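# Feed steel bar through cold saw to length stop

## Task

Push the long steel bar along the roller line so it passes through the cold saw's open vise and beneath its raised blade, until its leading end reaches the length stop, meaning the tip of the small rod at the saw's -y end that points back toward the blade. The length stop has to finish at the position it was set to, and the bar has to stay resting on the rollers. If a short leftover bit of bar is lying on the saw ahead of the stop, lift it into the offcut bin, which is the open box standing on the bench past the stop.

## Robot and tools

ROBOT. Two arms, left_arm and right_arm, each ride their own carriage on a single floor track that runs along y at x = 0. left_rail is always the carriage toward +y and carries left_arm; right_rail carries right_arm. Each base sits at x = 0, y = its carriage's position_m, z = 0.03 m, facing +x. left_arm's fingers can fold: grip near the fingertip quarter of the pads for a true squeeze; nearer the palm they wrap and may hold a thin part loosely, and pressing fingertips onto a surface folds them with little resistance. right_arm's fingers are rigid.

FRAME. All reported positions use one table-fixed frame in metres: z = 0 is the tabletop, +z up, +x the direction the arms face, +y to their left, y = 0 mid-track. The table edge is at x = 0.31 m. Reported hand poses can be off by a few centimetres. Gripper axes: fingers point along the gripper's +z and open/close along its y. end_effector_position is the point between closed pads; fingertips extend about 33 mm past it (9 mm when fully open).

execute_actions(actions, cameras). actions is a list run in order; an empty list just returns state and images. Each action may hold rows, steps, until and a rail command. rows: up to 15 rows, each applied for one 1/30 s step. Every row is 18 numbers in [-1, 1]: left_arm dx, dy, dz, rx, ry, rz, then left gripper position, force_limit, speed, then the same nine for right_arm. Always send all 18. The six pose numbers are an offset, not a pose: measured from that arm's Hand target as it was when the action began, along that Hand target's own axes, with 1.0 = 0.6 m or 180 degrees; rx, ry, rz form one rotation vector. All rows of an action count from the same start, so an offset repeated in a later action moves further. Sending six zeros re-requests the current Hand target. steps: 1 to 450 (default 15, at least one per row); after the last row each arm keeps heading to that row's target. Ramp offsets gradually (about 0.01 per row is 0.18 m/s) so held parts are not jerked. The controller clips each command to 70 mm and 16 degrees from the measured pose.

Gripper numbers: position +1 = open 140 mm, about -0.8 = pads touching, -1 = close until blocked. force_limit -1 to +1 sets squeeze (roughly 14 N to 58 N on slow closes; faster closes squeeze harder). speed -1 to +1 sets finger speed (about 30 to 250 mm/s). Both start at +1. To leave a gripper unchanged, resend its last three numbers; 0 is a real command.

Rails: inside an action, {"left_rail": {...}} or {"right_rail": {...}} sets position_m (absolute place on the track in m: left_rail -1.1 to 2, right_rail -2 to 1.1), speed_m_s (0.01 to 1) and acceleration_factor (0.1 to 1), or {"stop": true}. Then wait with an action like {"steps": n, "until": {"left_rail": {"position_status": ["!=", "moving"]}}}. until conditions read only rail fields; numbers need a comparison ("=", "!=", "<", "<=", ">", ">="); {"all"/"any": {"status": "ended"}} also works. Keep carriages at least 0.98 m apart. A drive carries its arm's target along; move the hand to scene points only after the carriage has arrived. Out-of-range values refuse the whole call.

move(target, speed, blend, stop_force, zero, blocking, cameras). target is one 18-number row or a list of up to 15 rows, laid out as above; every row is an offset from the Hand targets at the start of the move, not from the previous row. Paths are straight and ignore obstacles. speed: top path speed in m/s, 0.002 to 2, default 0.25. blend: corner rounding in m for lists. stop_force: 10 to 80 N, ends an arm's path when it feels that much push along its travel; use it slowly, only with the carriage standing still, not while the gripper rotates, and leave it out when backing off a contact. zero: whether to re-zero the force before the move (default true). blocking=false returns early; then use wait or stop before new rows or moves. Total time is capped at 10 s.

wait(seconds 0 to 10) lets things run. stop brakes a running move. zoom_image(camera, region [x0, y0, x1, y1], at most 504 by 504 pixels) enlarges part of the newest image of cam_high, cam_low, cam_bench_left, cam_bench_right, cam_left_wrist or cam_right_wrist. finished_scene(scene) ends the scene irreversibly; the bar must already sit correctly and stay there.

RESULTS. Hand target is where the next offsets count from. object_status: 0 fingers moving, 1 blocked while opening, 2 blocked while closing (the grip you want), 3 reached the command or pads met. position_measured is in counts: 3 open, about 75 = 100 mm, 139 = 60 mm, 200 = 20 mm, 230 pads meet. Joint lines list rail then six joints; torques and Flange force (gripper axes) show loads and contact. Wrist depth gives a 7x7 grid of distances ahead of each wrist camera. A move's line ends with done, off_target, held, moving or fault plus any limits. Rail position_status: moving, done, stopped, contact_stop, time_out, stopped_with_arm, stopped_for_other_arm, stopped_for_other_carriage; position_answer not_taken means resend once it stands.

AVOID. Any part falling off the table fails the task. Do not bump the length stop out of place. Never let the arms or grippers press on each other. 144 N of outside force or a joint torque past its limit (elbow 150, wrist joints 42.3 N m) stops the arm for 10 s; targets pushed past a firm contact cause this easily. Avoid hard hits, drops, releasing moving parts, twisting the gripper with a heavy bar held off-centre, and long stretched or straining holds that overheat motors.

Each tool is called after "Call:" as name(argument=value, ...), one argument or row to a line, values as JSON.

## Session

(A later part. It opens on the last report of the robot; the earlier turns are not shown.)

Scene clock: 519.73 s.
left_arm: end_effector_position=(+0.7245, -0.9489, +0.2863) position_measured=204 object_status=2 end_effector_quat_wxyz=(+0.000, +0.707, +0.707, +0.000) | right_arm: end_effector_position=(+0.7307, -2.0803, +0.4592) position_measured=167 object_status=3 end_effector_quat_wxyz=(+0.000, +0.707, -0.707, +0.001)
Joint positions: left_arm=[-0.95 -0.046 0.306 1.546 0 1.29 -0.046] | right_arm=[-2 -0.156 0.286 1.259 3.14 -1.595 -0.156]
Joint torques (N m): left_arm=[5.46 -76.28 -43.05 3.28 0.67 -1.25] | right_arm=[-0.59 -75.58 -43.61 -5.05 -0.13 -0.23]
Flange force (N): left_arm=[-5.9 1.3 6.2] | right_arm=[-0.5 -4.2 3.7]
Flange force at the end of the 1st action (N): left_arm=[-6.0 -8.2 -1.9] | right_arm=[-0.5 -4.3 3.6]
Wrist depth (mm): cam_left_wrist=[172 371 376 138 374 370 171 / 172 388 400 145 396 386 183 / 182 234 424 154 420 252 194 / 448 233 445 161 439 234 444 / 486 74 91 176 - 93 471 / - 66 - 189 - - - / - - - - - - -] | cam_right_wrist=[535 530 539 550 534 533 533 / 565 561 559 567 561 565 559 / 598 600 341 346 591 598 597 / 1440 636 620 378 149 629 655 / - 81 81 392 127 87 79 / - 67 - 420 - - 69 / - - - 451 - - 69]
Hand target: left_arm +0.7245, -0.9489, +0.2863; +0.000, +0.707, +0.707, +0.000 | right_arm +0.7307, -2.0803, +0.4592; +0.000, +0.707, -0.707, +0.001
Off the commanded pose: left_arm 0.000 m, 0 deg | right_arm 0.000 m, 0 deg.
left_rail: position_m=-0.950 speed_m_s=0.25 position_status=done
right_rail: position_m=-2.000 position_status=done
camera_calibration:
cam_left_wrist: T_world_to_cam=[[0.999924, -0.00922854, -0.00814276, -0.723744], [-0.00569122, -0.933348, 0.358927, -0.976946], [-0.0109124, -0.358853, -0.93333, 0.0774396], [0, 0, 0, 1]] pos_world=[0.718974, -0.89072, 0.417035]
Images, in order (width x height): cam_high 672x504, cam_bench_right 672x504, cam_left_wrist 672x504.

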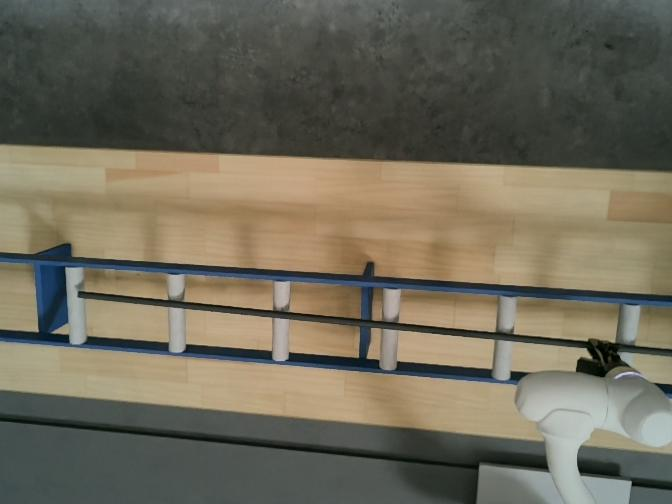

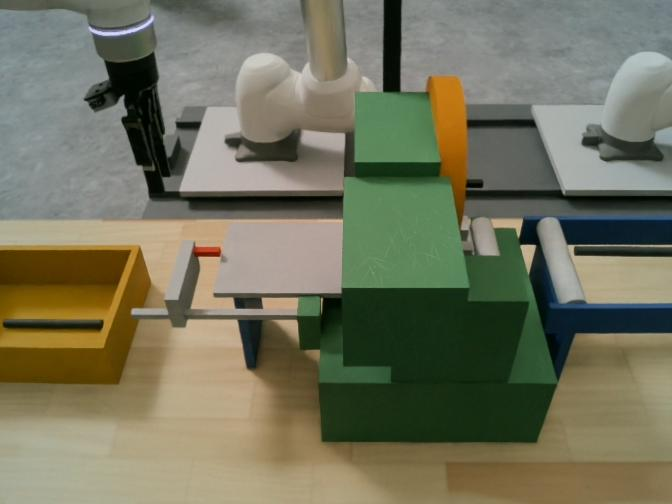

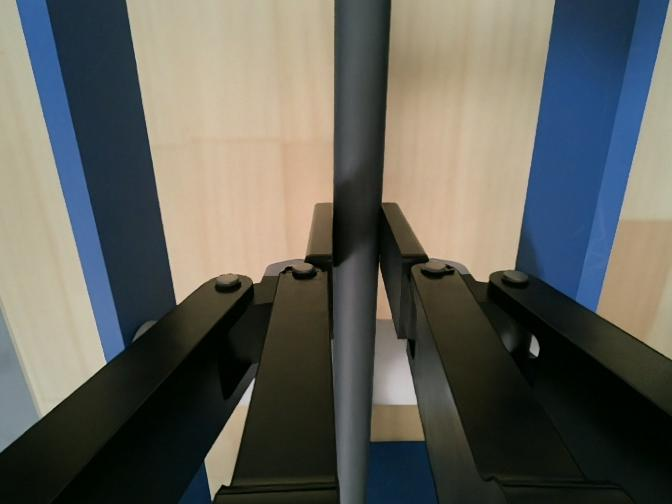

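Call:
execute_actions(
  actions=[
    {"left_rail":{"position_m":-1.0,"speed_m_s":0.25},"steps":400,"until":{"left_rail":{"position_status":["!=","moving"]}}},
  ],
  cameras=[],
)

Call:
move(
  target=[-0.3,0,0,0,0,0,-1,0.5,-1,0,0,0,0,0,0,-0.3,0,-1],
  speed=0.06,
  stop_force=20,
  cameras=["cam_bench_right","cam_right_wrist","cam_left_wrist"],
)

Call:
zoom_image(
  camera="cam_bench_right",
  region=[430, 190, 672, 372],
)

Scene clock: 538.50 s.
left_arm: end_effector_position=(+0.7245, -0.9989, +0.2863) position_measured=204 object_status=2 end_effector_quat_wxyz=(+0.000, +0.707, +0.707, +0.000) | right_arm: end_effector_position=(+0.7307, -2.0803, +0.4592) position_measured=167 object_status=3 end_effector_quat_wxyz=(+0.000, +0.707, -0.707, +0.001)
Joint positions: left_arm=[-1 -0.046 0.306 1.546 0 1.29 -0.046] | right_arm=[-2 -0.156 0.286 1.259 3.14 -1.595 -0.156]
Joint torques (N m): left_arm=[5.85 -74.97 -41.81 3.41 0.69 -1.18] | right_arm=[-0.44 -75.56 -43.5 -5.05 -0.15 -0.22]
Flange force (N): left_arm=[-6.4 0.9 3.6] | right_arm=[-0.1 -4.3 3.5]
Wrist depth (mm): cam_left_wrist=[172 372 375 138 372 368 171 / 173 388 397 145 399 386 182 / 182 235 425 155 424 250 193 / 446 199 438 160 196 195 447 / 485 74 91 176 - 93 477 / - 66 - 189 - - - / - - - - - - -] | cam_right_wrist=[529 529 529 533 525 530 535 / 562 567 559 564 561 572 557 / 613 591 343 349 591 584 594 / 1404 632 615 376 149 625 681 / - 80 81 394 128 93 79 / - 67 - 420 - - 69 / - - - 454 - - 69]
Hand target: left_arm +0.7245, -0.9989, +0.2863; +0.000, +0.707, +0.707, +0.000 | right_arm +0.7307, -2.0803, +0.4592; +0.000, +0.707, -0.707, +0.001
Tool commands: left_gripper/position=-1.0 left_gripper/force_limit=+0.5 left_gripper/speed=-1.0 right_gripper/position=-0.3 right_gripper/force_limit=+0.0 right_gripper/speed=-1.0
Off the commanded pose: left_arm 0.000 m, 0 deg | right_arm 0.000 m, 0 deg.
left_rail: position_m=-1.000 speed_m_s=0.25 position_status=done
right_rail: position_m=-2.000 position_status=done
No camera images: "cameras" was empty.

Scene clock: 542.13 s.
left_arm: end_effector_position=(+0.7245, -1.1790, +0.2863) position_measured=204 object_status=2 end_effector_quat_wxyz=(+0.000, +0.707, +0.707, +0.000) | right_arm: end_effector_position=(+0.7307, -2.0803, +0.4592) position_measured=167 object_status=3 end_effector_quat_wxyz=(+0.000, +0.707, -0.707, +0.001)
Joint positions: left_arm=[-1 -0.288 0.339 1.5 0 1.302 -0.288] | right_arm=[-2 -0.156 0.286 1.259 3.14 -1.595 -0.156]
Joint torques (N m): left_arm=[4.33 -78.6 -38.68 2.47 2.88 -1.22] | right_arm=[-0.76 -75.75 -43.54 -5.04 -0.15 -0.2]
Flange force (N): left_arm=[-5.7 6.1 3.4] | right_arm=[-0.5 -4.4 3.7]
Wrist depth (mm): cam_left_wrist=[172 371 376 138 376 370 171 / 172 388 400 145 400 388 182 / 181 236 421 155 421 250 194 / 445 233 446 160 441 234 447 / 486 74 91 175 - 93 472 / - 66 - 189 - - - / - - - - - - -] | cam_right_wrist=[530 534 534 535 533 539 534 / 572 564 557 561 555 557 564 / 615 597 342 345 587 597 595 / 1413 631 620 378 149 624 610 / - 81 81 393 127 87 79 / - 67 - 420 - - 69 / - - - 449 - - 69]
Hand target: left_arm +0.7245, -1.1790, +0.2863; +0.000, +0.707, +0.707, +0.000 | right_arm +0.7307, -2.0803, +0.4592; +0.000, +0.707, -0.707, +0.001
Off the commanded pose: left_arm 0.000 m, 0 deg | right_arm 0.000 m, 0 deg.
left_rail: position_m=-1.000 speed_m_s=0.25 position_status=done
right_rail: position_m=-2.000 position_status=done
move: done
camera_calibration:
cam_left_wrist: T_world_to_cam=[[0.999923, -0.00935679, -0.00820121, -0.725886], [-0.00579032, -0.93336, 0.358895, -1.19164], [-0.0110128, -0.35882, -0.933342, -0.00501902], [0, 0, 0, 1]] pos_world=[0.718875, -1.12082, 0.417036]
cam_right_wrist: T_world_to_cam=[[-0.999924, -0.010152, 0.00706085, 0.716733], [-0.00722737, 0.94309, 0.33246, 1.81176], [-0.0100342, 0.332383, -0.943091, 1.27694], [0, 0, 0, 1]] pos_world=[0.742585, -2.12581, 0.596876]
Images, in order (width x height): cam_bench_right 672x504, cam_left_wrist 672x504, cam_right_wrist 672x504.

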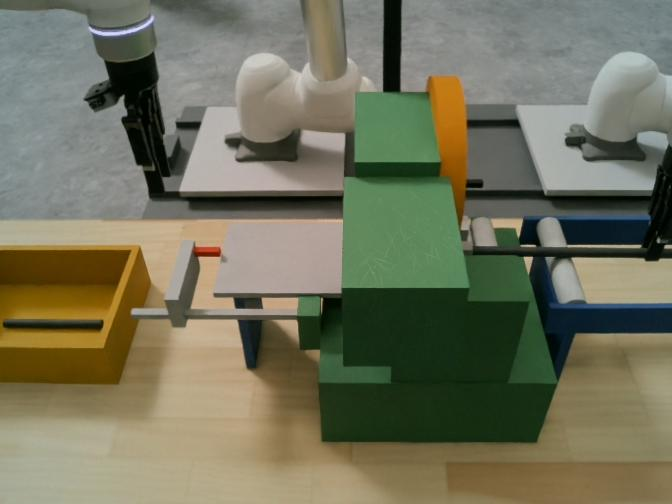

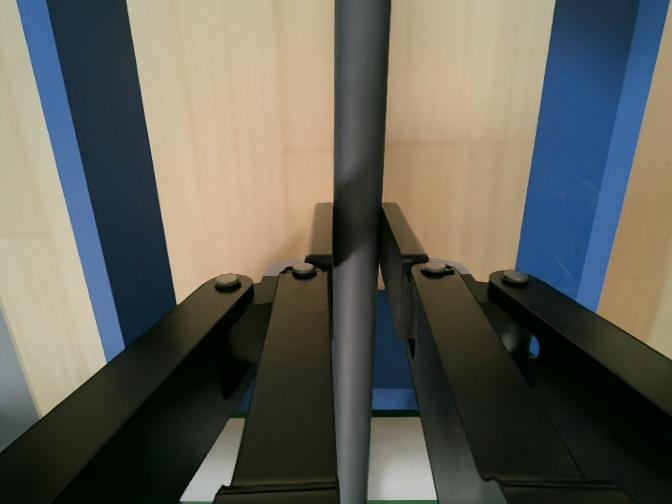

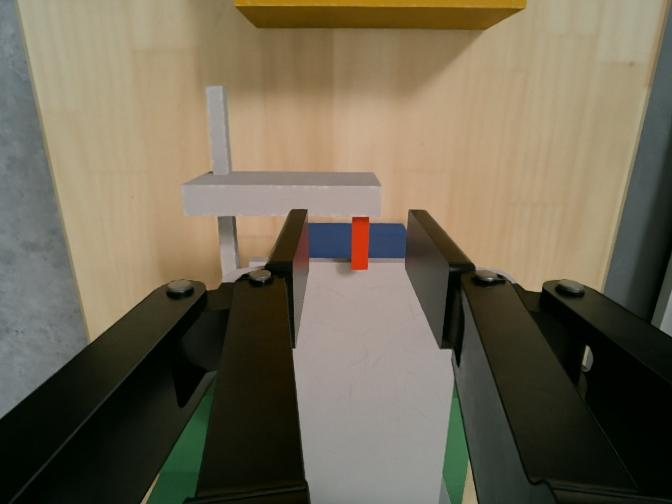

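Scaled by 2.083 from the camera's 672x504 image, which has a finer 960x720 frame.

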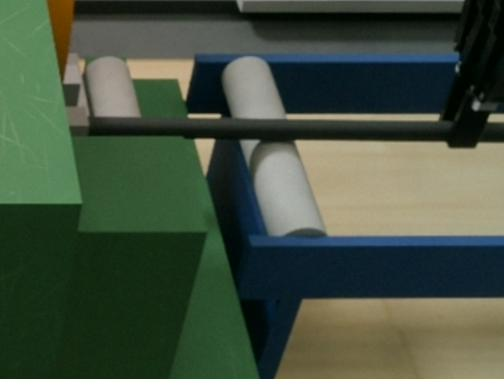

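Call:
zoom_image(
  camera="cam_bench_right",
  region=[440, 205, 540, 280],
)

Scaled by 5.040 from the camera's 672x504 image, which has a finer 960x720 frame.

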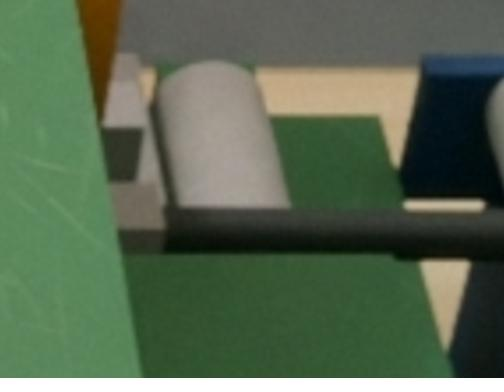

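Call:
execute_actions(
  actions=[
    {"rows":[[0,0,0,0,0,0,-0.1,0.5,-1,0,0,0,0,0,0,-0.3,0,-1]],"steps":60},
  ],
  cameras=["cam_left_wrist","cam_bench_right"],
)

Call:
move(
  target=[0.3,0,-0.14,0,0,0,-0.1,0.5,-1,0,0,0,0,0,0,-0.3,0,-1],
  speed=0.25,
  cameras=[],
)

Call:
execute_actions(
  actions=[
    {"left_rail":{"position_m":-0.55,"speed_m_s":0.4},"steps":400,"until":{"left_rail":{"position_status":["!=","moving"]}}},
  ],
  cameras=["cam_left_wrist","cam_bench_right","cam_high"],
)

Scene clock: 570.80 s.
left_arm: end_effector_position=(+0.7245, -1.1789, +0.2863) position_measured=141 object_status=3 end_effector_quat_wxyz=(+0.000, +0.707, +0.707, +0.000) | right_arm: end_effector_position=(+0.7307, -2.0803, +0.4592) position_measured=167 object_status=3 end_effector_quat_wxyz=(+0.000, +0.707, -0.707, +0.001)
Joint positions: left_arm=[-1 -0.288 0.339 1.5 0 1.302 -0.288] | right_arm=[-2 -0.156 0.286 1.259 3.14 -1.595 -0.156]
Joint torques (N m): left_arm=[4.45 -73.06 -38.88 3.72 0.3 -0.1] | right_arm=[-0.6 -75.66 -43.39 -5.03 -0.14 -0.21]
Flange force (N): left_arm=[-5.6 -2.0 -3.4] | right_arm=[-0.9 -4.5 3.3]
Wrist depth (mm): cam_left_wrist=[172 366 372 138 378 371 172 / 172 389 400 145 397 391 182 / 181 234 425 155 423 250 193 / 446 233 139 166 138 234 440 / - 85 119 353 373 88 87 / - - 314 255 316 - 74 / - - - 235 238 - -] | cam_right_wrist=[538 533 531 525 540 526 530 / 569 569 557 561 562 559 553 / 607 598 344 346 587 584 589 / 1440 634 615 380 149 625 627 / - 80 81 392 128 87 80 / - 67 - 418 - - 69 / - - - 450 - - 69]
Hand target: left_arm +0.7245, -1.1789, +0.2863; +0.000, +0.707, +0.707, +0.000 | right_arm +0.7307, -2.0803, +0.4592; +0.000, +0.707, -0.707, +0.001
Off the commanded pose: left_arm 0.000 m, 0 deg | right_arm 0.000 m, 0 deg.
left_rail: position_m=-1.000 speed_m_s=0.25 position_status=done
right_rail: position_m=-2.000 position_status=done
camera_calibration:
cam_left_wrist: T_world_to_cam=[[0.999924, -0.00922854, -0.00814276, -0.725867], [-0.00569122, -0.933348, 0.358927, -1.19162], [-0.0109124, -0.358853, -0.93333, -0.00509671], [0, 0, 0, 1]] pos_world=[0.718974, -1.12072, 0.417035]
Images, in order (width x height): cam_bench_right 672x504, cam_left_wrist 672x504.

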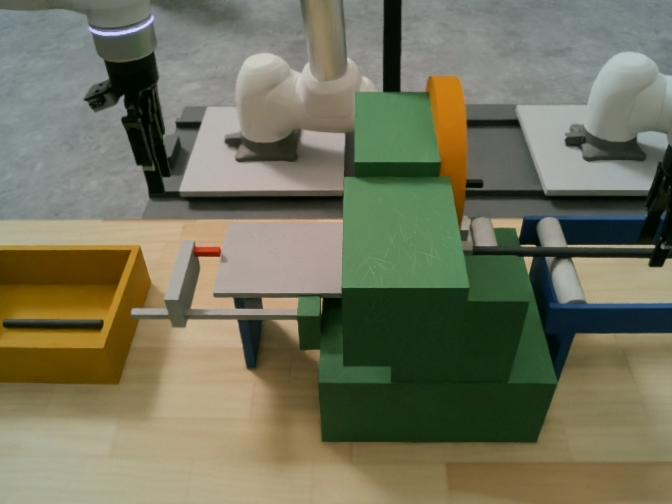

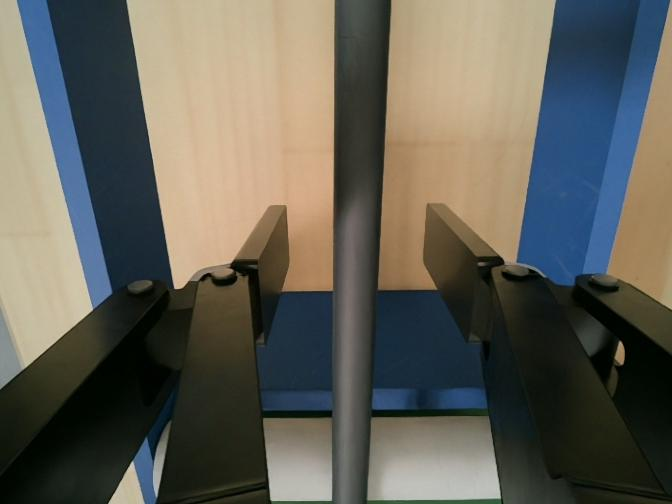

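Scene clock: 571.97 s.
left_arm: end_effector_position=(+0.7245, -0.9989, +0.3703) position_measured=141 object_status=3 end_effector_quat_wxyz=(+0.000, +0.707, +0.707, +0.000) | right_arm: end_effector_position=(+0.7307, -2.0803, +0.4592) position_measured=167 object_status=3 end_effector_quat_wxyz=(+0.000, +0.707, -0.707, +0.001)
Joint positions: left_arm=[-1 -0.046 0.277 1.43 0 1.434 -0.046] | right_arm=[-2 -0.156 0.286 1.259 3.14 -1.595 -0.156]
Joint torques (N m): left_arm=[5.99 -68.24 -39.84 3.84 0.25 -0.17] | right_arm=[-0.6 -75.59 -43.64 -5.04 -0.13 -0.18]
Flange force (N): left_arm=[-8.1 0.0 -3.2] | right_arm=[-0.8 -4.1 3.8]
Wrist depth (mm): cam_left_wrist=[445 275 453 438 449 287 449 / 479 276 478 475 473 289 478 / 510 298 503 494 507 319 511 / 555 536 149 272 158 527 533 / - 85 119 574 574 88 87 / - - 566 536 565 - 74 / - - - 453 - - -] | cam_right_wrist=[539 529 534 530 542 528 529 / 567 564 550 558 562 553 572 / 610 589 343 344 591 592 597 / 1459 636 620 376 149 625 625 / - 81 81 389 127 93 80 / - 67 - 424 - - 69 / - - - 447 - - 69]
Hand target: left_arm +0.7245, -0.9988, +0.3703; +0.000, +0.707, +0.707, +0.000 | right_arm +0.7307, -2.0803, +0.4592; +0.000, +0.707, -0.707, +0.001
Off the commanded pose: left_arm 0.000 m, 0 deg | right_arm 0.000 m, 0 deg.
left_rail: position_m=-1.000 speed_m_s=0.25 position_status=done
right_rail: position_m=-2.000 position_status=done
move: done
No camera images: "cameras" was empty.

Scene clock: 574.83 s.
left_arm: end_effector_position=(+0.7245, -0.5489, +0.3703) position_measured=141 object_status=3 end_effector_quat_wxyz=(+0.000, +0.707, +0.707, +0.000) | right_arm: end_effector_position=(+0.7307, -2.0803, +0.4592) position_measured=167 object_status=3 end_effector_quat_wxyz=(+0.000, +0.707, -0.707, +0.001)
Joint positions: left_arm=[-0.55 -0.046 0.277 1.43 0 1.434 -0.046] | right_arm=[-2 -0.156 0.286 1.259 3.14 -1.595 -0.156]
Joint torques (N m): left_arm=[4.72 -68.12 -39.95 3.87 0.25 -0.1] | right_arm=[-0.78 -75.72 -43.55 -5.02 -0.14 -0.23]
Flange force (N): left_arm=[-6.5 0.1 -2.9] | right_arm=[-0.7 -4.4 3.5]
Wrist depth (mm): cam_left_wrist=[454 239 450 240 454 244 446 / 477 276 483 469 477 288 477 / 507 300 504 507 508 319 508 / 541 544 139 536 138 528 551 / - 85 120 575 575 88 87 / - - 326 323 - - 74 / - - - 673 - - -] | cam_right_wrist=[530 533 528 529 538 533 531 / 567 562 553 558 561 567 561 / 612 600 345 344 591 595 580 / 1395 640 622 374 149 620 668 / - 81 80 394 127 93 79 / - 67 - 420 - - 69 / - - - 454 - - 69]
Hand target: left_arm +0.7245, -0.5489, +0.3703; +0.000, +0.707, +0.707, +0.000 | right_arm +0.7307, -2.0803, +0.4592; +0.000, +0.707, -0.707, +0.001
Tool commands: left_gripper/position=-0.1 left_gripper/force_limit=+0.5 left_gripper/speed=-1.0 right_gripper/position=-0.3 right_gripper/force_limit=+0.0 right_gripper/speed=-1.0
Off the commanded pose: left_arm 0.000 m, 0 deg | right_arm 0.000 m, 0 deg.
left_rail: position_m=-0.550 speed_m_s=0.40 position_status=done
right_rail: position_m=-2.000 position_status=done
camera_calibration:
cam_left_wrist: T_world_to_cam=[[0.999923, -0.00926356, -0.00823642, -0.719238], [-0.00569029, -0.933348, 0.358927, -0.633758], [-0.0110124, -0.358853, -0.933329, 0.299451], [0, 0, 0, 1]] pos_world=[0.718874, -0.49072, 0.501035]
Images, in order (width x height): cam_high 672x504, cam_bench_right 672x504, cam_left_wrist 672x504.

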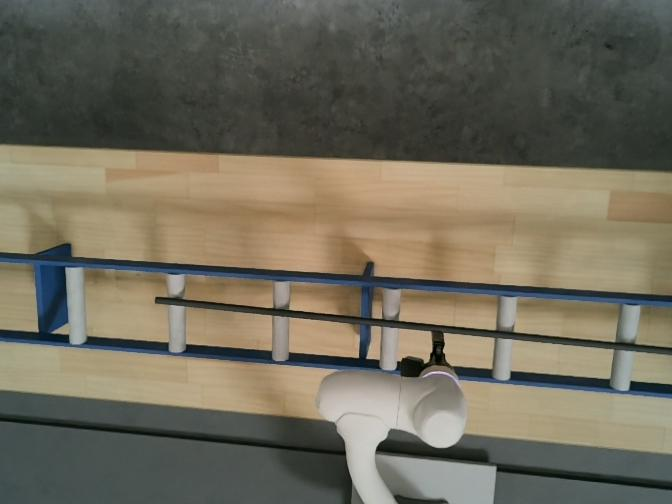

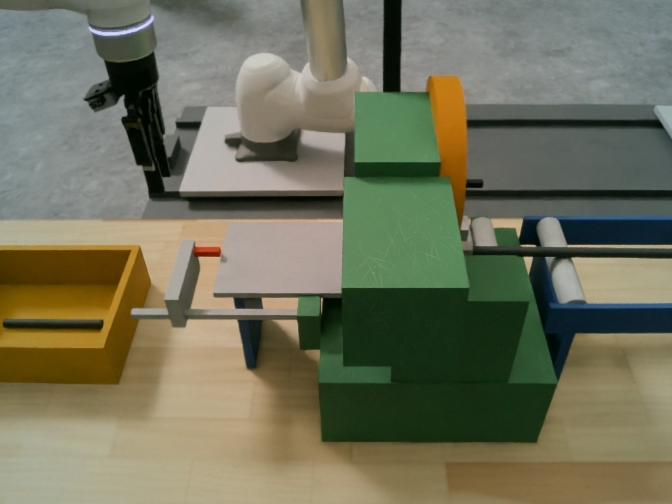

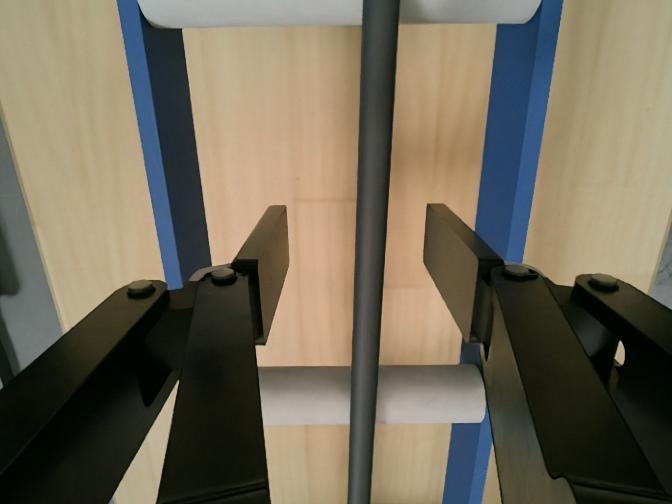

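Call:
move(
  target=[
    [0,0.0242,0,0,0,0,-0.1,0.5,-1,0,0,0,0,0,0,-0.3,0,-1],
    [0,0.0242,0.14,0,0,0,-0.1,0.5,-1,0,0,0,0,0,0,-0.3,0,-1],
  ],
  speed=0.08,
  blend=[0.02,0],
  cameras=[],
)

Call:
execute_actions(
  actions=[
    {"rows":[[0,0,0,0,0,0,-1,0.5,-1,0,0,0,0,0,0,-0.3,0,-1]],"steps":75},
  ],
  cameras=["cam_left_wrist"],
)

Call:
move(
  target=[0,-0.027,-0.0012,0,0,0,-1,0.5,-1,0,0,0,0,0,0,-0.3,0,-1],
  speed=0.03,
  cameras=["cam_left_wrist"],
)

Scene clock: 586.60 s.
left_arm: end_effector_position=(+0.7390, -0.5489, +0.2862) position_measured=141 object_status=3 end_effector_quat_wxyz=(+0.000, +0.707, +0.707, +0.000) | right_arm: end_effector_position=(+0.7307, -2.0803, +0.4592) position_measured=167 object_status=3 end_effector_quat_wxyz=(+0.000, +0.707, -0.707, +0.001)
Joint positions: left_arm=[-0.55 -0.045 0.328 1.515 0 1.298 -0.045] | right_arm=[-2 -0.156 0.286 1.259 3.14 -1.595 -0.156]
Joint torques (N m): left_arm=[4.4 -71.96 -38.89 3.69 0.29 -0.07] | right_arm=[-0.39 -75.67 -43.56 -5.02 -0.13 -0.26]
Flange force (N): left_arm=[-6.0 0.1 -2.7] | right_arm=[-0.4 -4.4 3.5]
Wrist depth (mm): cam_left_wrist=[184 374 372 138 374 216 168 / 185 393 399 146 398 218 390 / 194 414 425 155 425 219 420 / 197 246 139 166 138 205 453 / - 85 119 179 481 88 87 / - - 522 194 524 - 74 / - - - 243 250 - -] | cam_right_wrist=[534 534 526 540 537 535 529 / 571 559 554 561 561 558 568 / 605 595 343 347 602 594 603 / 1413 636 615 378 148 625 615 / - 80 81 390 127 93 79 / - 67 - 418 - - 69 / - - - 454 - - 69]
Hand target: left_arm +0.7390, -0.5489, +0.2863; +0.000, +0.707, +0.707, +0.000 | right_arm +0.7307, -2.0803, +0.4592; +0.000, +0.707, -0.707, +0.001
Off the commanded pose: left_arm 0.000 m, 0 deg | right_arm 0.000 m, 0 deg.
left_rail: position_m=-0.550 speed_m_s=0.40 position_status=done
right_rail: position_m=-2.000 position_status=done
move: done; blend cut to 0.0073 m at target 1
No camera images: "cameras" was empty.

Scene clock: 589.30 s.
left_arm: end_effector_position=(+0.7390, -0.5489, +0.2863) position_measured=203 object_status=2 end_effector_quat_wxyz=(+0.000, +0.707, +0.707, +0.000) | right_arm: end_effector_position=(+0.7307, -2.0803, +0.4592) position_measured=167 object_status=3 end_effector_quat_wxyz=(+0.000, +0.707, -0.707, +0.001)
Joint positions: left_arm=[-0.55 -0.045 0.328 1.515 0 1.298 -0.045] | right_arm=[-2 -0.156 0.286 1.259 3.14 -1.595 -0.156]
Joint torques (N m): left_arm=[5.26 -59.63 -38.11 3.72 -4.78 -0.99] | right_arm=[-0.38 -75.73 -43.57 -5.04 -0.13 -0.21]
Flange force (N): left_arm=[-5.9 -14.6 -17.6] | right_arm=[-0.2 -4.4 3.5]
Wrist depth (mm): cam_left_wrist=[184 376 375 138 375 216 168 / 184 393 395 145 396 219 391 / 194 416 425 154 423 220 420 / 198 262 449 161 437 205 451 / 481 74 85 174 - 93 469 / - 66 - 188 - - - / - - - - - - -] | cam_right_wrist=[534 531 535 530 530 535 530 / 561 559 558 562 561 559 564 / 615 600 340 346 592 598 594 / 649 629 617 376 148 629 651 / - 80 81 390 127 93 80 / - 67 - 421 - - 69 / - - - 451 - - 69]
Hand target: left_arm +0.7390, -0.5489, +0.2863; +0.000, +0.707, +0.707, +0.000 | right_arm +0.7307, -2.0803, +0.4592; +0.000, +0.707, -0.707, +0.001
Off the commanded pose: left_arm 0.000 m, 0 deg | right_arm 0.000 m, 0 deg.
left_rail: position_m=-0.550 speed_m_s=0.40 position_status=done
right_rail: position_m=-2.000 position_status=done
camera_calibration:
cam_left_wrist: T_world_to_cam=[[0.999923, -0.00926327, -0.00823617, -0.734529], [-0.00569049, -0.933361, 0.358895, -0.603517], [-0.0110119, -0.35882, -0.933342, 0.221233], [0, 0, 0, 1]] pos_world=[0.733474, -0.49072, 0.417035]
Images, in order (width x height): cam_left_wrist 672x504.

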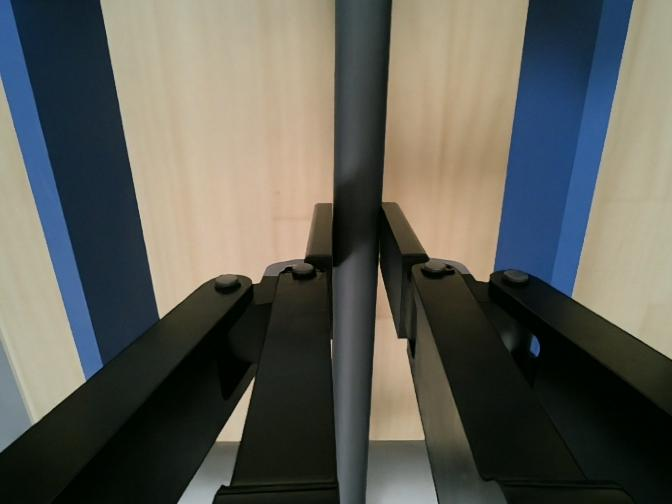

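Scene clock: 590.10 s.
left_arm: end_effector_position=(+0.7228, -0.5489, +0.2869) position_measured=203 object_status=2 end_effector_quat_wxyz=(+0.000, +0.707, +0.707, +0.000) | right_arm: end_effector_position=(+0.7307, -2.0803, +0.4592) position_measured=167 object_status=3 end_effector_quat_wxyz=(+0.000, +0.707, -0.707, +0.001)
Joint positions: left_arm=[-0.55 -0.046 0.303 1.549 0 1.29 -0.046] | right_arm=[-2 -0.156 0.286 1.259 3.14 -1.595 -0.156]
Joint torques (N m): left_arm=[4.44 -93.19 -55.29 3.57 0.74 -0.29] | right_arm=[-0.6 -75.7 -43.55 -5.01 -0.14 -0.18]
Flange force (N): left_arm=[-5.7 1.4 28.9] | right_arm=[-1.0 -4.1 3.4]
Wrist depth (mm): cam_left_wrist=[169 368 378 137 374 371 174 / 169 231 395 146 395 388 184 / 182 229 428 155 421 254 196 / 456 229 446 162 443 238 441 / 488 74 85 173 - 93 470 / - 66 - 191 - - - / - - - - - - -] | cam_right_wrist=[535 534 540 538 540 538 525 / 572 567 550 564 564 565 567 / 612 594 344 346 591 600 577 / 1422 641 620 377 149 629 610 / - 80 81 389 127 87 79 / - 67 - 419 - - 69 / - - - 452 - - 69]
Hand target: left_arm +0.7228, -0.5489, +0.2870; +0.000, +0.707, +0.707, +0.000 | right_arm +0.7307, -2.0803, +0.4592; +0.000, +0.707, -0.707, +0.001
Off the commanded pose: left_arm 0.000 m, 0 deg | right_arm 0.000 m, 0 deg.
left_rail: position_m=-0.550 speed_m_s=0.40 position_status=done
right_rail: position_m=-2.000 position_status=done
move: done
camera_calibration:
cam_left_wrist: T_world_to_cam=[[0.999922, -0.0092983, -0.00832983, -0.718302], [-0.00568957, -0.933361, 0.358895, -0.603825], [-0.0111118, -0.35882, -0.933341, 0.221686], [0, 0, 0, 1]] pos_world=[0.717274, -0.49072, 0.417635]
Images, in order (width x height): cam_left_wrist 672x504.

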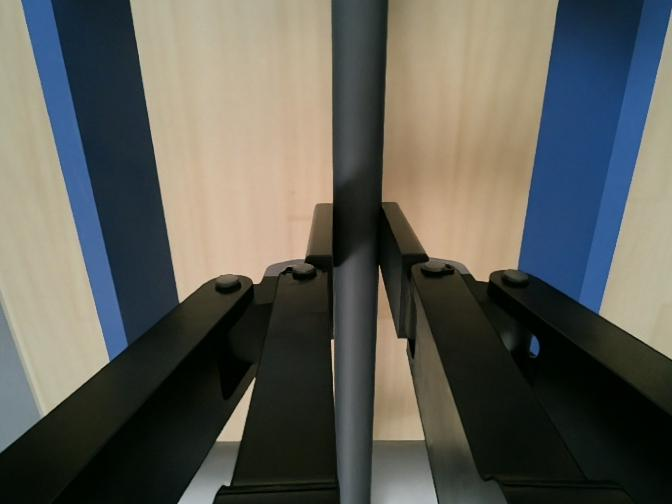

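Call:
execute_actions(
  actions=[
    {"rows":[[0,0,0.0008,0,0,0,-1,0.5,-1,0,0,0,0,0,0,-0.3,0,-1]],"steps":10},
    {"left_rail":{"position_m":-0.65,"speed_m_s":0.1},"steps":400,"until":{"left_rail":{"position_status":["!=","moving"]}}},
    {"left_rail":{"position_m":-0.91,"speed_m_s":0.12},"steps":400,"until":{"left_rail":{"position_status":["!=","moving"]}}},
  ],
  cameras=["cam_right_wrist","cam_bench_right","cam_left_wrist"],
)

Scene clock: 599.40 s.
left_arm: end_effector_position=(+0.7228, -0.9089, +0.2865) position_measured=203 object_status=2 end_effector_quat_wxyz=(+0.000, +0.707, +0.707, +0.000) | right_arm: end_effector_position=(+0.7307, -2.0803, +0.4592) position_measured=167 object_status=3 end_effector_quat_wxyz=(+0.000, +0.707, -0.707, +0.001)
Joint positions: left_arm=[-0.91 -0.046 0.303 1.549 0 1.289 -0.046] | right_arm=[-2 -0.156 0.286 1.259 3.14 -1.595 -0.156]
Joint torques (N m): left_arm=[4.73 -77.07 -42.95 3.56 0.98 -0.27] | right_arm=[-0.67 -75.77 -43.66 -5.02 -0.16 -0.23]
Flange force (N): left_arm=[-6.1 2.3 6.8] | right_arm=[-0.7 -4.4 3.9]
Flange force at the end of the 1st action (N): left_arm=[-5.7 1.4 15.0] | right_arm=[-0.1 -3.8 3.6]
Flange force at the end of the 2nd action (N): left_arm=[-9.3 2.4 7.7] | right_arm=[-0.4 -4.5 3.9]
Wrist depth (mm): cam_left_wrist=[169 372 373 137 375 370 173 / 173 231 396 145 398 387 184 / 181 231 425 155 425 254 196 / 453 231 446 162 440 237 443 / 488 74 85 174 - 93 468 / - 66 - 190 - - - / - - - - - - -] | cam_right_wrist=[534 530 533 555 553 529 538 / 564 575 557 561 561 558 567 / 597 600 343 348 597 598 605 / 647 632 613 379 148 625 634 / - 81 81 392 127 93 80 / - 67 - 410 - - 69 / - - - 449 - - 69]
Hand target: left_arm +0.7228, -0.9089, +0.2865; +0.000, +0.707, +0.707, +0.000 | right_arm +0.7307, -2.0803, +0.4592; +0.000, +0.707, -0.707, +0.001
Off the commanded pose: left_arm 0.000 m, 0 deg | right_arm 0.000 m, 0 deg.
left_rail: position_m=-0.910 speed_m_s=0.12 position_status=done
right_rail: position_m=-2.000 position_status=done
camera_calibration:
cam_left_wrist: T_world_to_cam=[[0.999923, -0.00926356, -0.00823642, -0.721663], [-0.00569029, -0.933348, 0.358927, -0.939694], [-0.0110124, -0.358853, -0.933329, 0.0920332], [0, 0, 0, 1]] pos_world=[0.717274, -0.85072, 0.417235]
cam_right_wrist: T_world_to_cam=[[-0.999924, -0.010152, 0.00706085, 0.716733], [-0.00722737, 0.94309, 0.33246, 1.81176], [-0.0100342, 0.332383, -0.943091, 1.27694], [0, 0, 0, 1]] pos_world=[0.742585, -2.12581, 0.596876]
Images, in order (width x height): cam_bench_right 672x504, cam_left_wrist 672x504, cam_right_wrist 672x504.

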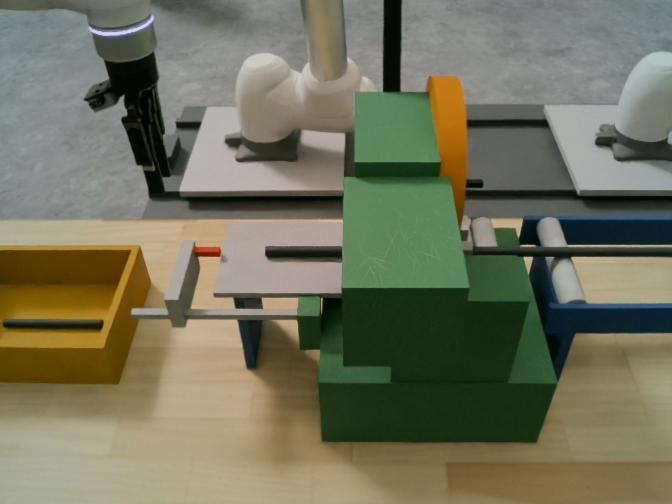

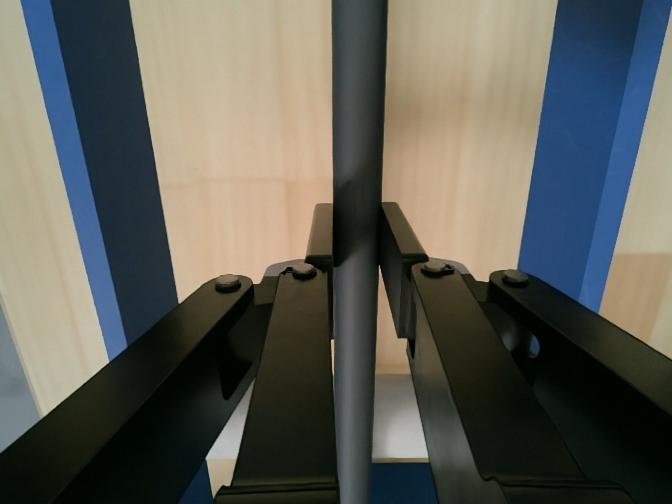

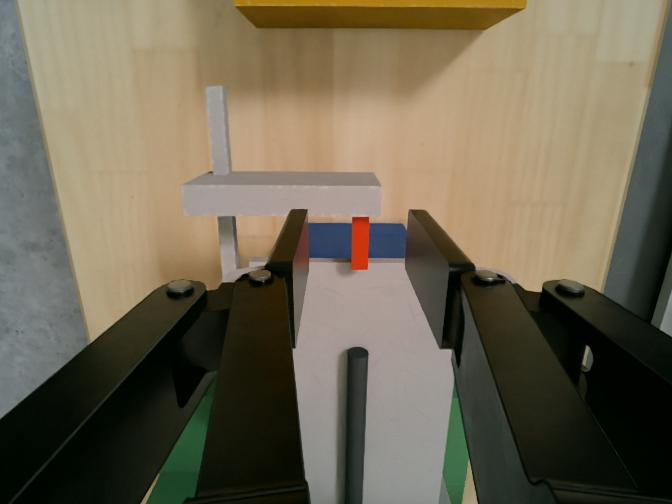

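Call:
execute_actions(
  actions=[
    {"left_rail":{"position_m":-0.97,"speed_m_s":0.08},"steps":400,"until":{"left_rail":{"position_status":["!=","moving"]}}},
  ],
  cameras=["cam_right_wrist","cam_bench_right"],
)

Call:
zoom_image(
  camera="cam_right_wrist",
  region=[300, 200, 420, 310],
)

Call:
zoom_image(
  camera="cam_bench_right",
  region=[160, 220, 280, 290],
)

Scene clock: 607.73 s.
left_arm: end_effector_position=(+0.7228, -0.9689, +0.2865) position_measured=203 object_status=2 end_effector_quat_wxyz=(+0.000, +0.707, +0.707, +0.000) | right_arm: end_effector_position=(+0.7307, -2.0803, +0.4592) position_measured=167 object_status=3 end_effector_quat_wxyz=(+0.000, +0.707, -0.707, +0.001)
Joint positions: left_arm=[-0.97 -0.046 0.303 1.549 0 1.289 -0.046] | right_arm=[-2 -0.156 0.286 1.259 3.14 -1.595 -0.156]
Joint torques (N m): left_arm=[4.5 -76.68 -43.02 3.7 0.97 -0.29] | right_arm=[-0.45 -75.3 -43.5 -4.99 -0.15 -0.23]
Flange force (N): left_arm=[-5.8 1.3 6.4] | right_arm=[-0.3 -4.4 3.7]
Wrist depth (mm): cam_left_wrist=[170 371 377 137 376 370 173 / 172 231 395 145 399 389 184 / 181 232 424 155 424 255 195 / 452 230 446 161 441 237 444 / 483 74 85 174 - 93 470 / - 66 - 190 - - - / - - - - - - -] | cam_right_wrist=[539 529 534 544 534 531 530 / 568 567 561 571 559 562 562 / 613 597 343 345 598 603 592 / 1404 631 615 376 149 625 636 / - 80 80 387 127 93 79 / - 67 - 413 - - 69 / - - - 444 - - 69]
Hand target: left_arm +0.7228, -0.9689, +0.2865; +0.000, +0.707, +0.707, +0.000 | right_arm +0.7307, -2.0803, +0.4592; +0.000, +0.707, -0.707, +0.001
Tool commands: left_gripper/position=-1.0 left_gripper/force_limit=+0.5 left_gripper/speed=-1.0 right_gripper/position=-0.3 right_gripper/force_limit=+0.0 right_gripper/speed=-1.0
Off the commanded pose: left_arm 0.000 m, 0 deg | right_arm 0.000 m, 0 deg.
left_rail: position_m=-0.970 speed_m_s=0.08 position_status=done
right_rail: position_m=-2.000 position_status=done
camera_calibration:
cam_right_wrist: T_world_to_cam=[[-0.999924, -0.010152, 0.00706085, 0.716733], [-0.00722737, 0.94309, 0.33246, 1.81176], [-0.0100342, 0.332383, -0.943091, 1.27694], [0, 0, 0, 1]] pos_world=[0.742585, -2.12581, 0.596876]
Images, in order (width x height): cam_bench_right 672x504, cam_right_wrist 672x504.

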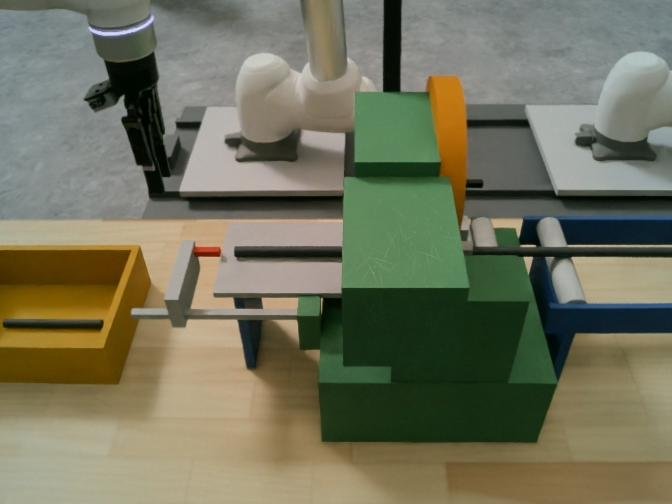

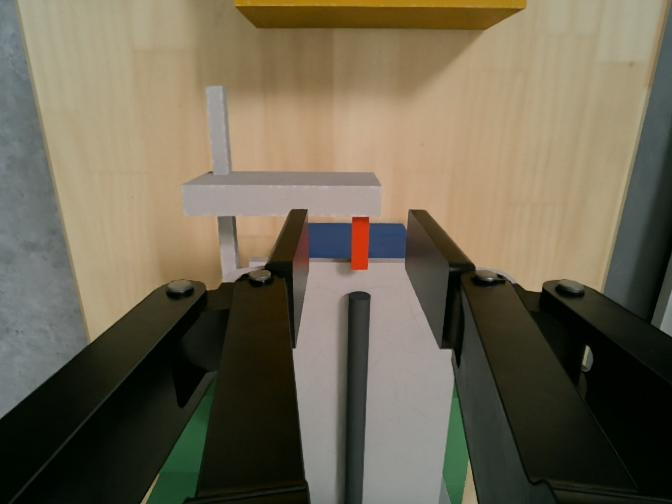

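Scaled by 4.200 from the camera's 672x504 image, which has a finer 960x720 frame.

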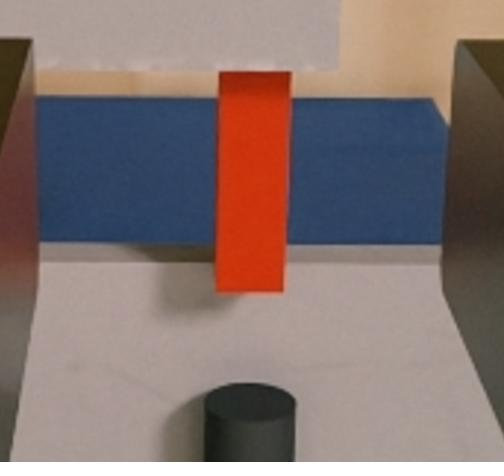

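Scaled by 4.200 from the camera's 672x504 image, which has a finer 960x720 frame.

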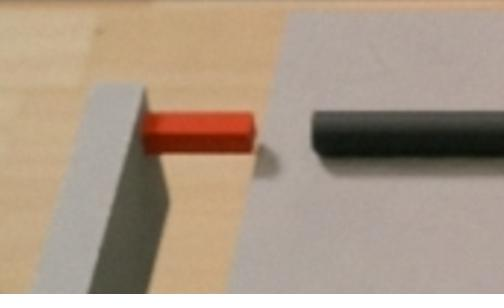

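Call:
move(
  target=[-0.0367,0,0,0,0,0,-1,0.5,-1,0,0,0,0,0,0,-0.3,0,-1],
  speed=0.03,
  cameras=["cam_right_wrist","cam_bench_right"],
)

Call:
zoom_image(
  camera="cam_right_wrist",
  region=[300, 200, 420, 310],
)

Call:
zoom_image(
  camera="cam_bench_right",
  region=[160, 220, 280, 290],
)

Scene clock: 620.17 s.
left_arm: end_effector_position=(+0.7228, -0.9910, +0.2865) position_measured=203 object_status=2 end_effector_quat_wxyz=(+0.000, +0.707, +0.707, +0.000) | right_arm: end_effector_position=(+0.7307, -2.0803, +0.4592) position_measured=167 object_status=3 end_effector_quat_wxyz=(+0.000, +0.707, -0.707, +0.001)
Joint positions: left_arm=[-0.97 -0.077 0.303 1.549 0 1.289 -0.077] | right_arm=[-2 -0.156 0.286 1.259 3.14 -1.595 -0.156]
Joint torques (N m): left_arm=[4.41 -75.39 -41.24 3.5 1.47 -0.33] | right_arm=[-0.58 -75.91 -43.64 -5.02 -0.13 -0.19]
Flange force (N): left_arm=[-5.8 3.3 5.1] | right_arm=[-0.5 -4.6 3.6]
Wrist depth (mm): cam_left_wrist=[169 366 376 137 374 370 174 / 172 232 395 145 397 385 185 / 182 231 422 155 425 255 195 / 454 202 450 161 210 208 438 / 489 74 85 174 - 93 472 / - 66 - 191 - - - / - - - - - - -] | cam_right_wrist=[531 533 533 530 534 528 528 / 567 564 555 559 567 564 555 / 602 600 344 346 592 589 595 / 651 632 613 373 148 627 613 / - 80 81 390 127 93 79 / - 67 - 414 - - 69 / - - - 444 - - 69]
Hand target: left_arm +0.7228, -0.9909, +0.2865; +0.000, +0.707, +0.707, +0.000 | right_arm +0.7307, -2.0803, +0.4592; +0.000, +0.707, -0.707, +0.001
Off the commanded pose: left_arm 0.000 m, 0 deg | right_arm 0.000 m, 0 deg.
left_rail: position_m=-0.970 speed_m_s=0.08 position_status=done
right_rail: position_m=-2.000 position_status=done
move: done
camera_calibration:
cam_right_wrist: T_world_to_cam=[[-0.999924, -0.010152, 0.00706085, 0.716733], [-0.00722737, 0.94309, 0.33246, 1.81176], [-0.0100342, 0.332383, -0.943091, 1.27694], [0, 0, 0, 1]] pos_world=[0.742585, -2.12581, 0.596876]
Images, in order (width x height): cam_bench_right 672x504, cam_right_wrist 672x504.

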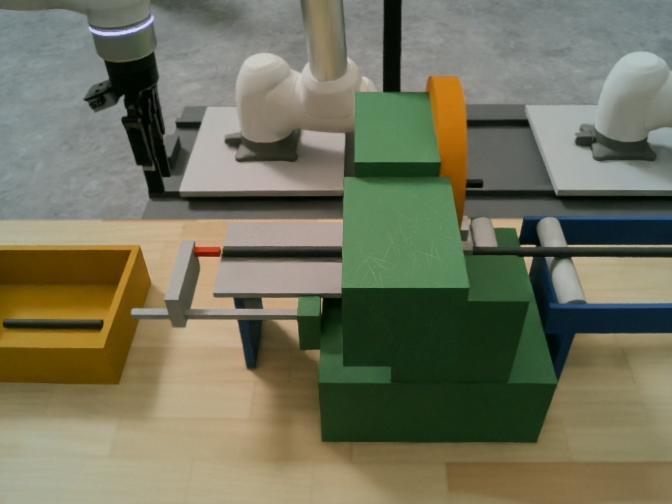

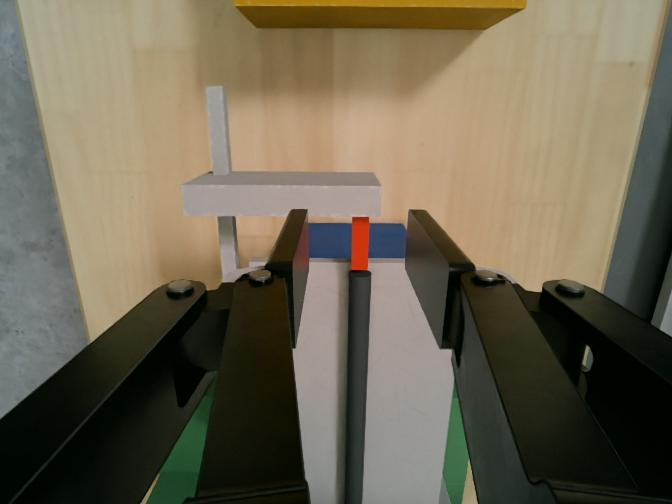

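Scaled by 4.200 from the camera's 672x504 image, which has a finer 960x720 frame.

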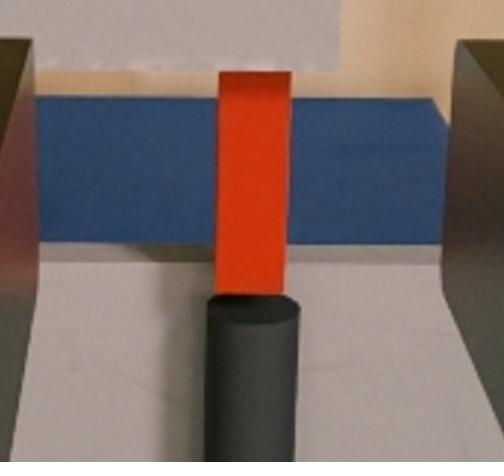

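Scaled by 4.200 from the camera's 672x504 image, which has a finer 960x720 frame.

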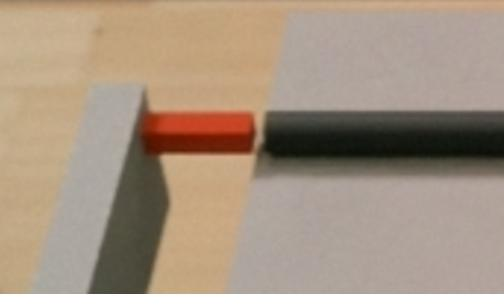

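Call:
move(
  target=[-0.0045,0,0,0,0,0,-1,0.5,-1,0,0,0,0,0,0,-0.3,0,-1],
  speed=0.004,
  stop_force=10,
  cameras=["cam_right_wrist","cam_bench_right"],
)

Call:
zoom_image(
  camera="cam_right_wrist",
  region=[300, 200, 420, 310],
)

Call:
zoom_image(
  camera="cam_bench_right",
  region=[160, 220, 280, 290],
)

Scene clock: 626.33 s.
left_arm: end_effector_position=(+0.7228, -0.9936, +0.2865) position_measured=203 object_status=2 end_effector_quat_wxyz=(+0.000, +0.707, +0.707, +0.000) | right_arm: end_effector_position=(+0.7307, -2.0803, +0.4592) position_measured=167 object_status=3 end_effector_quat_wxyz=(+0.000, +0.707, -0.707, +0.001)
Joint positions: left_arm=[-0.97 -0.08 0.303 1.549 0 1.289 -0.08] | right_arm=[-2 -0.156 0.286 1.259 3.14 -1.595 -0.156]
Joint torques (N m): left_arm=[4.63 -75.62 -41.87 3.47 1.36 -0.3] | right_arm=[-0.75 -75.76 -43.6 -5.02 -0.18 -0.23]
Flange force (N): left_arm=[-6.0 2.0 5.4] | right_arm=[-0.8 -4.7 3.7]
Wrist depth (mm): cam_left_wrist=[170 370 374 137 374 369 173 / 172 232 400 145 395 390 184 / 182 231 422 155 423 253 196 / 453 202 439 161 204 203 439 / 490 74 85 174 - 93 474 / - 66 - 191 - - - / - - - - - - -] | cam_right_wrist=[537 534 530 554 531 534 535 / 569 565 554 568 559 565 565 / 612 597 343 344 597 600 574 / 1422 627 618 373 149 627 627 / - 80 81 388 127 93 80 / - 67 - 416 - - 69 / - - - 442 - - 69]
Hand target: left_arm +0.7228, -0.9936, +0.2865; +0.000, +0.707, +0.707, +0.000 | right_arm +0.7307, -2.0803, +0.4592; +0.000, +0.707, -0.707, +0.001
Off the commanded pose: left_arm 0.000 m, 0 deg | right_arm 0.000 m, 0 deg.
left_rail: position_m=-0.970 speed_m_s=0.08 position_status=done
right_rail: position_m=-2.000 position_status=done
move: done
camera_calibration:
cam_right_wrist: T_world_to_cam=[[-0.999924, -0.010152, 0.00706085, 0.716733], [-0.00722737, 0.94309, 0.33246, 1.81176], [-0.0100342, 0.332383, -0.943091, 1.27694], [0, 0, 0, 1]] pos_world=[0.742585, -2.12581, 0.596876]
Images, in order (width x height): cam_bench_right 672x504, cam_right_wrist 672x504.

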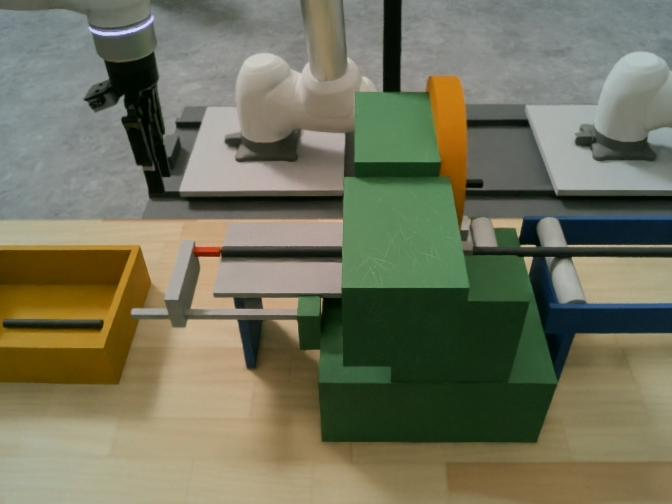

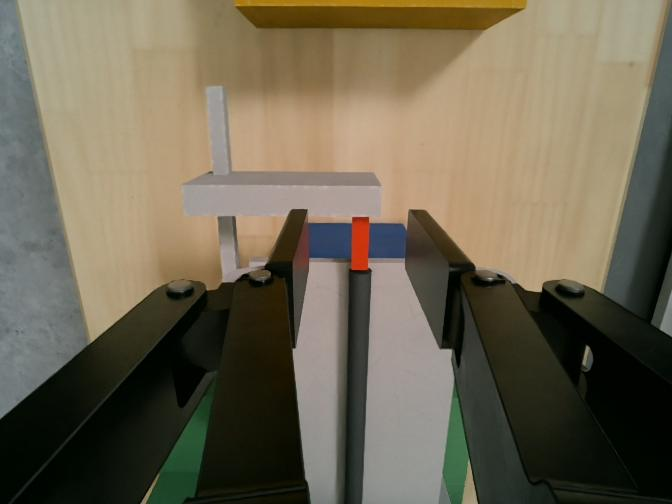

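Scaled by 4.200 from the camera's 672x504 image, which has a finer 960x720 frame.

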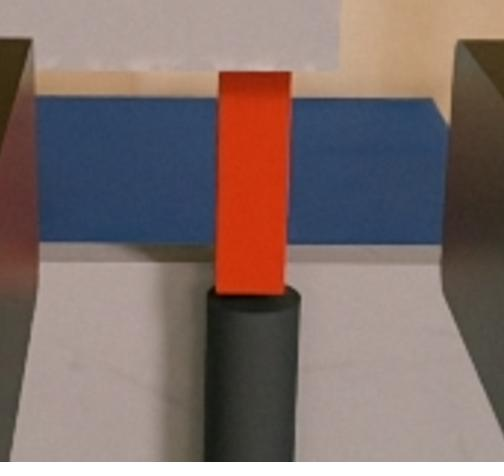

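Scaled by 4.200 from the camera's 672x504 image, which has a finer 960x720 frame.

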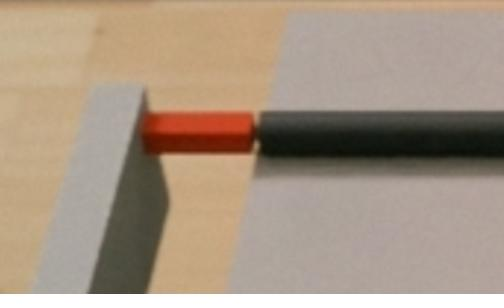

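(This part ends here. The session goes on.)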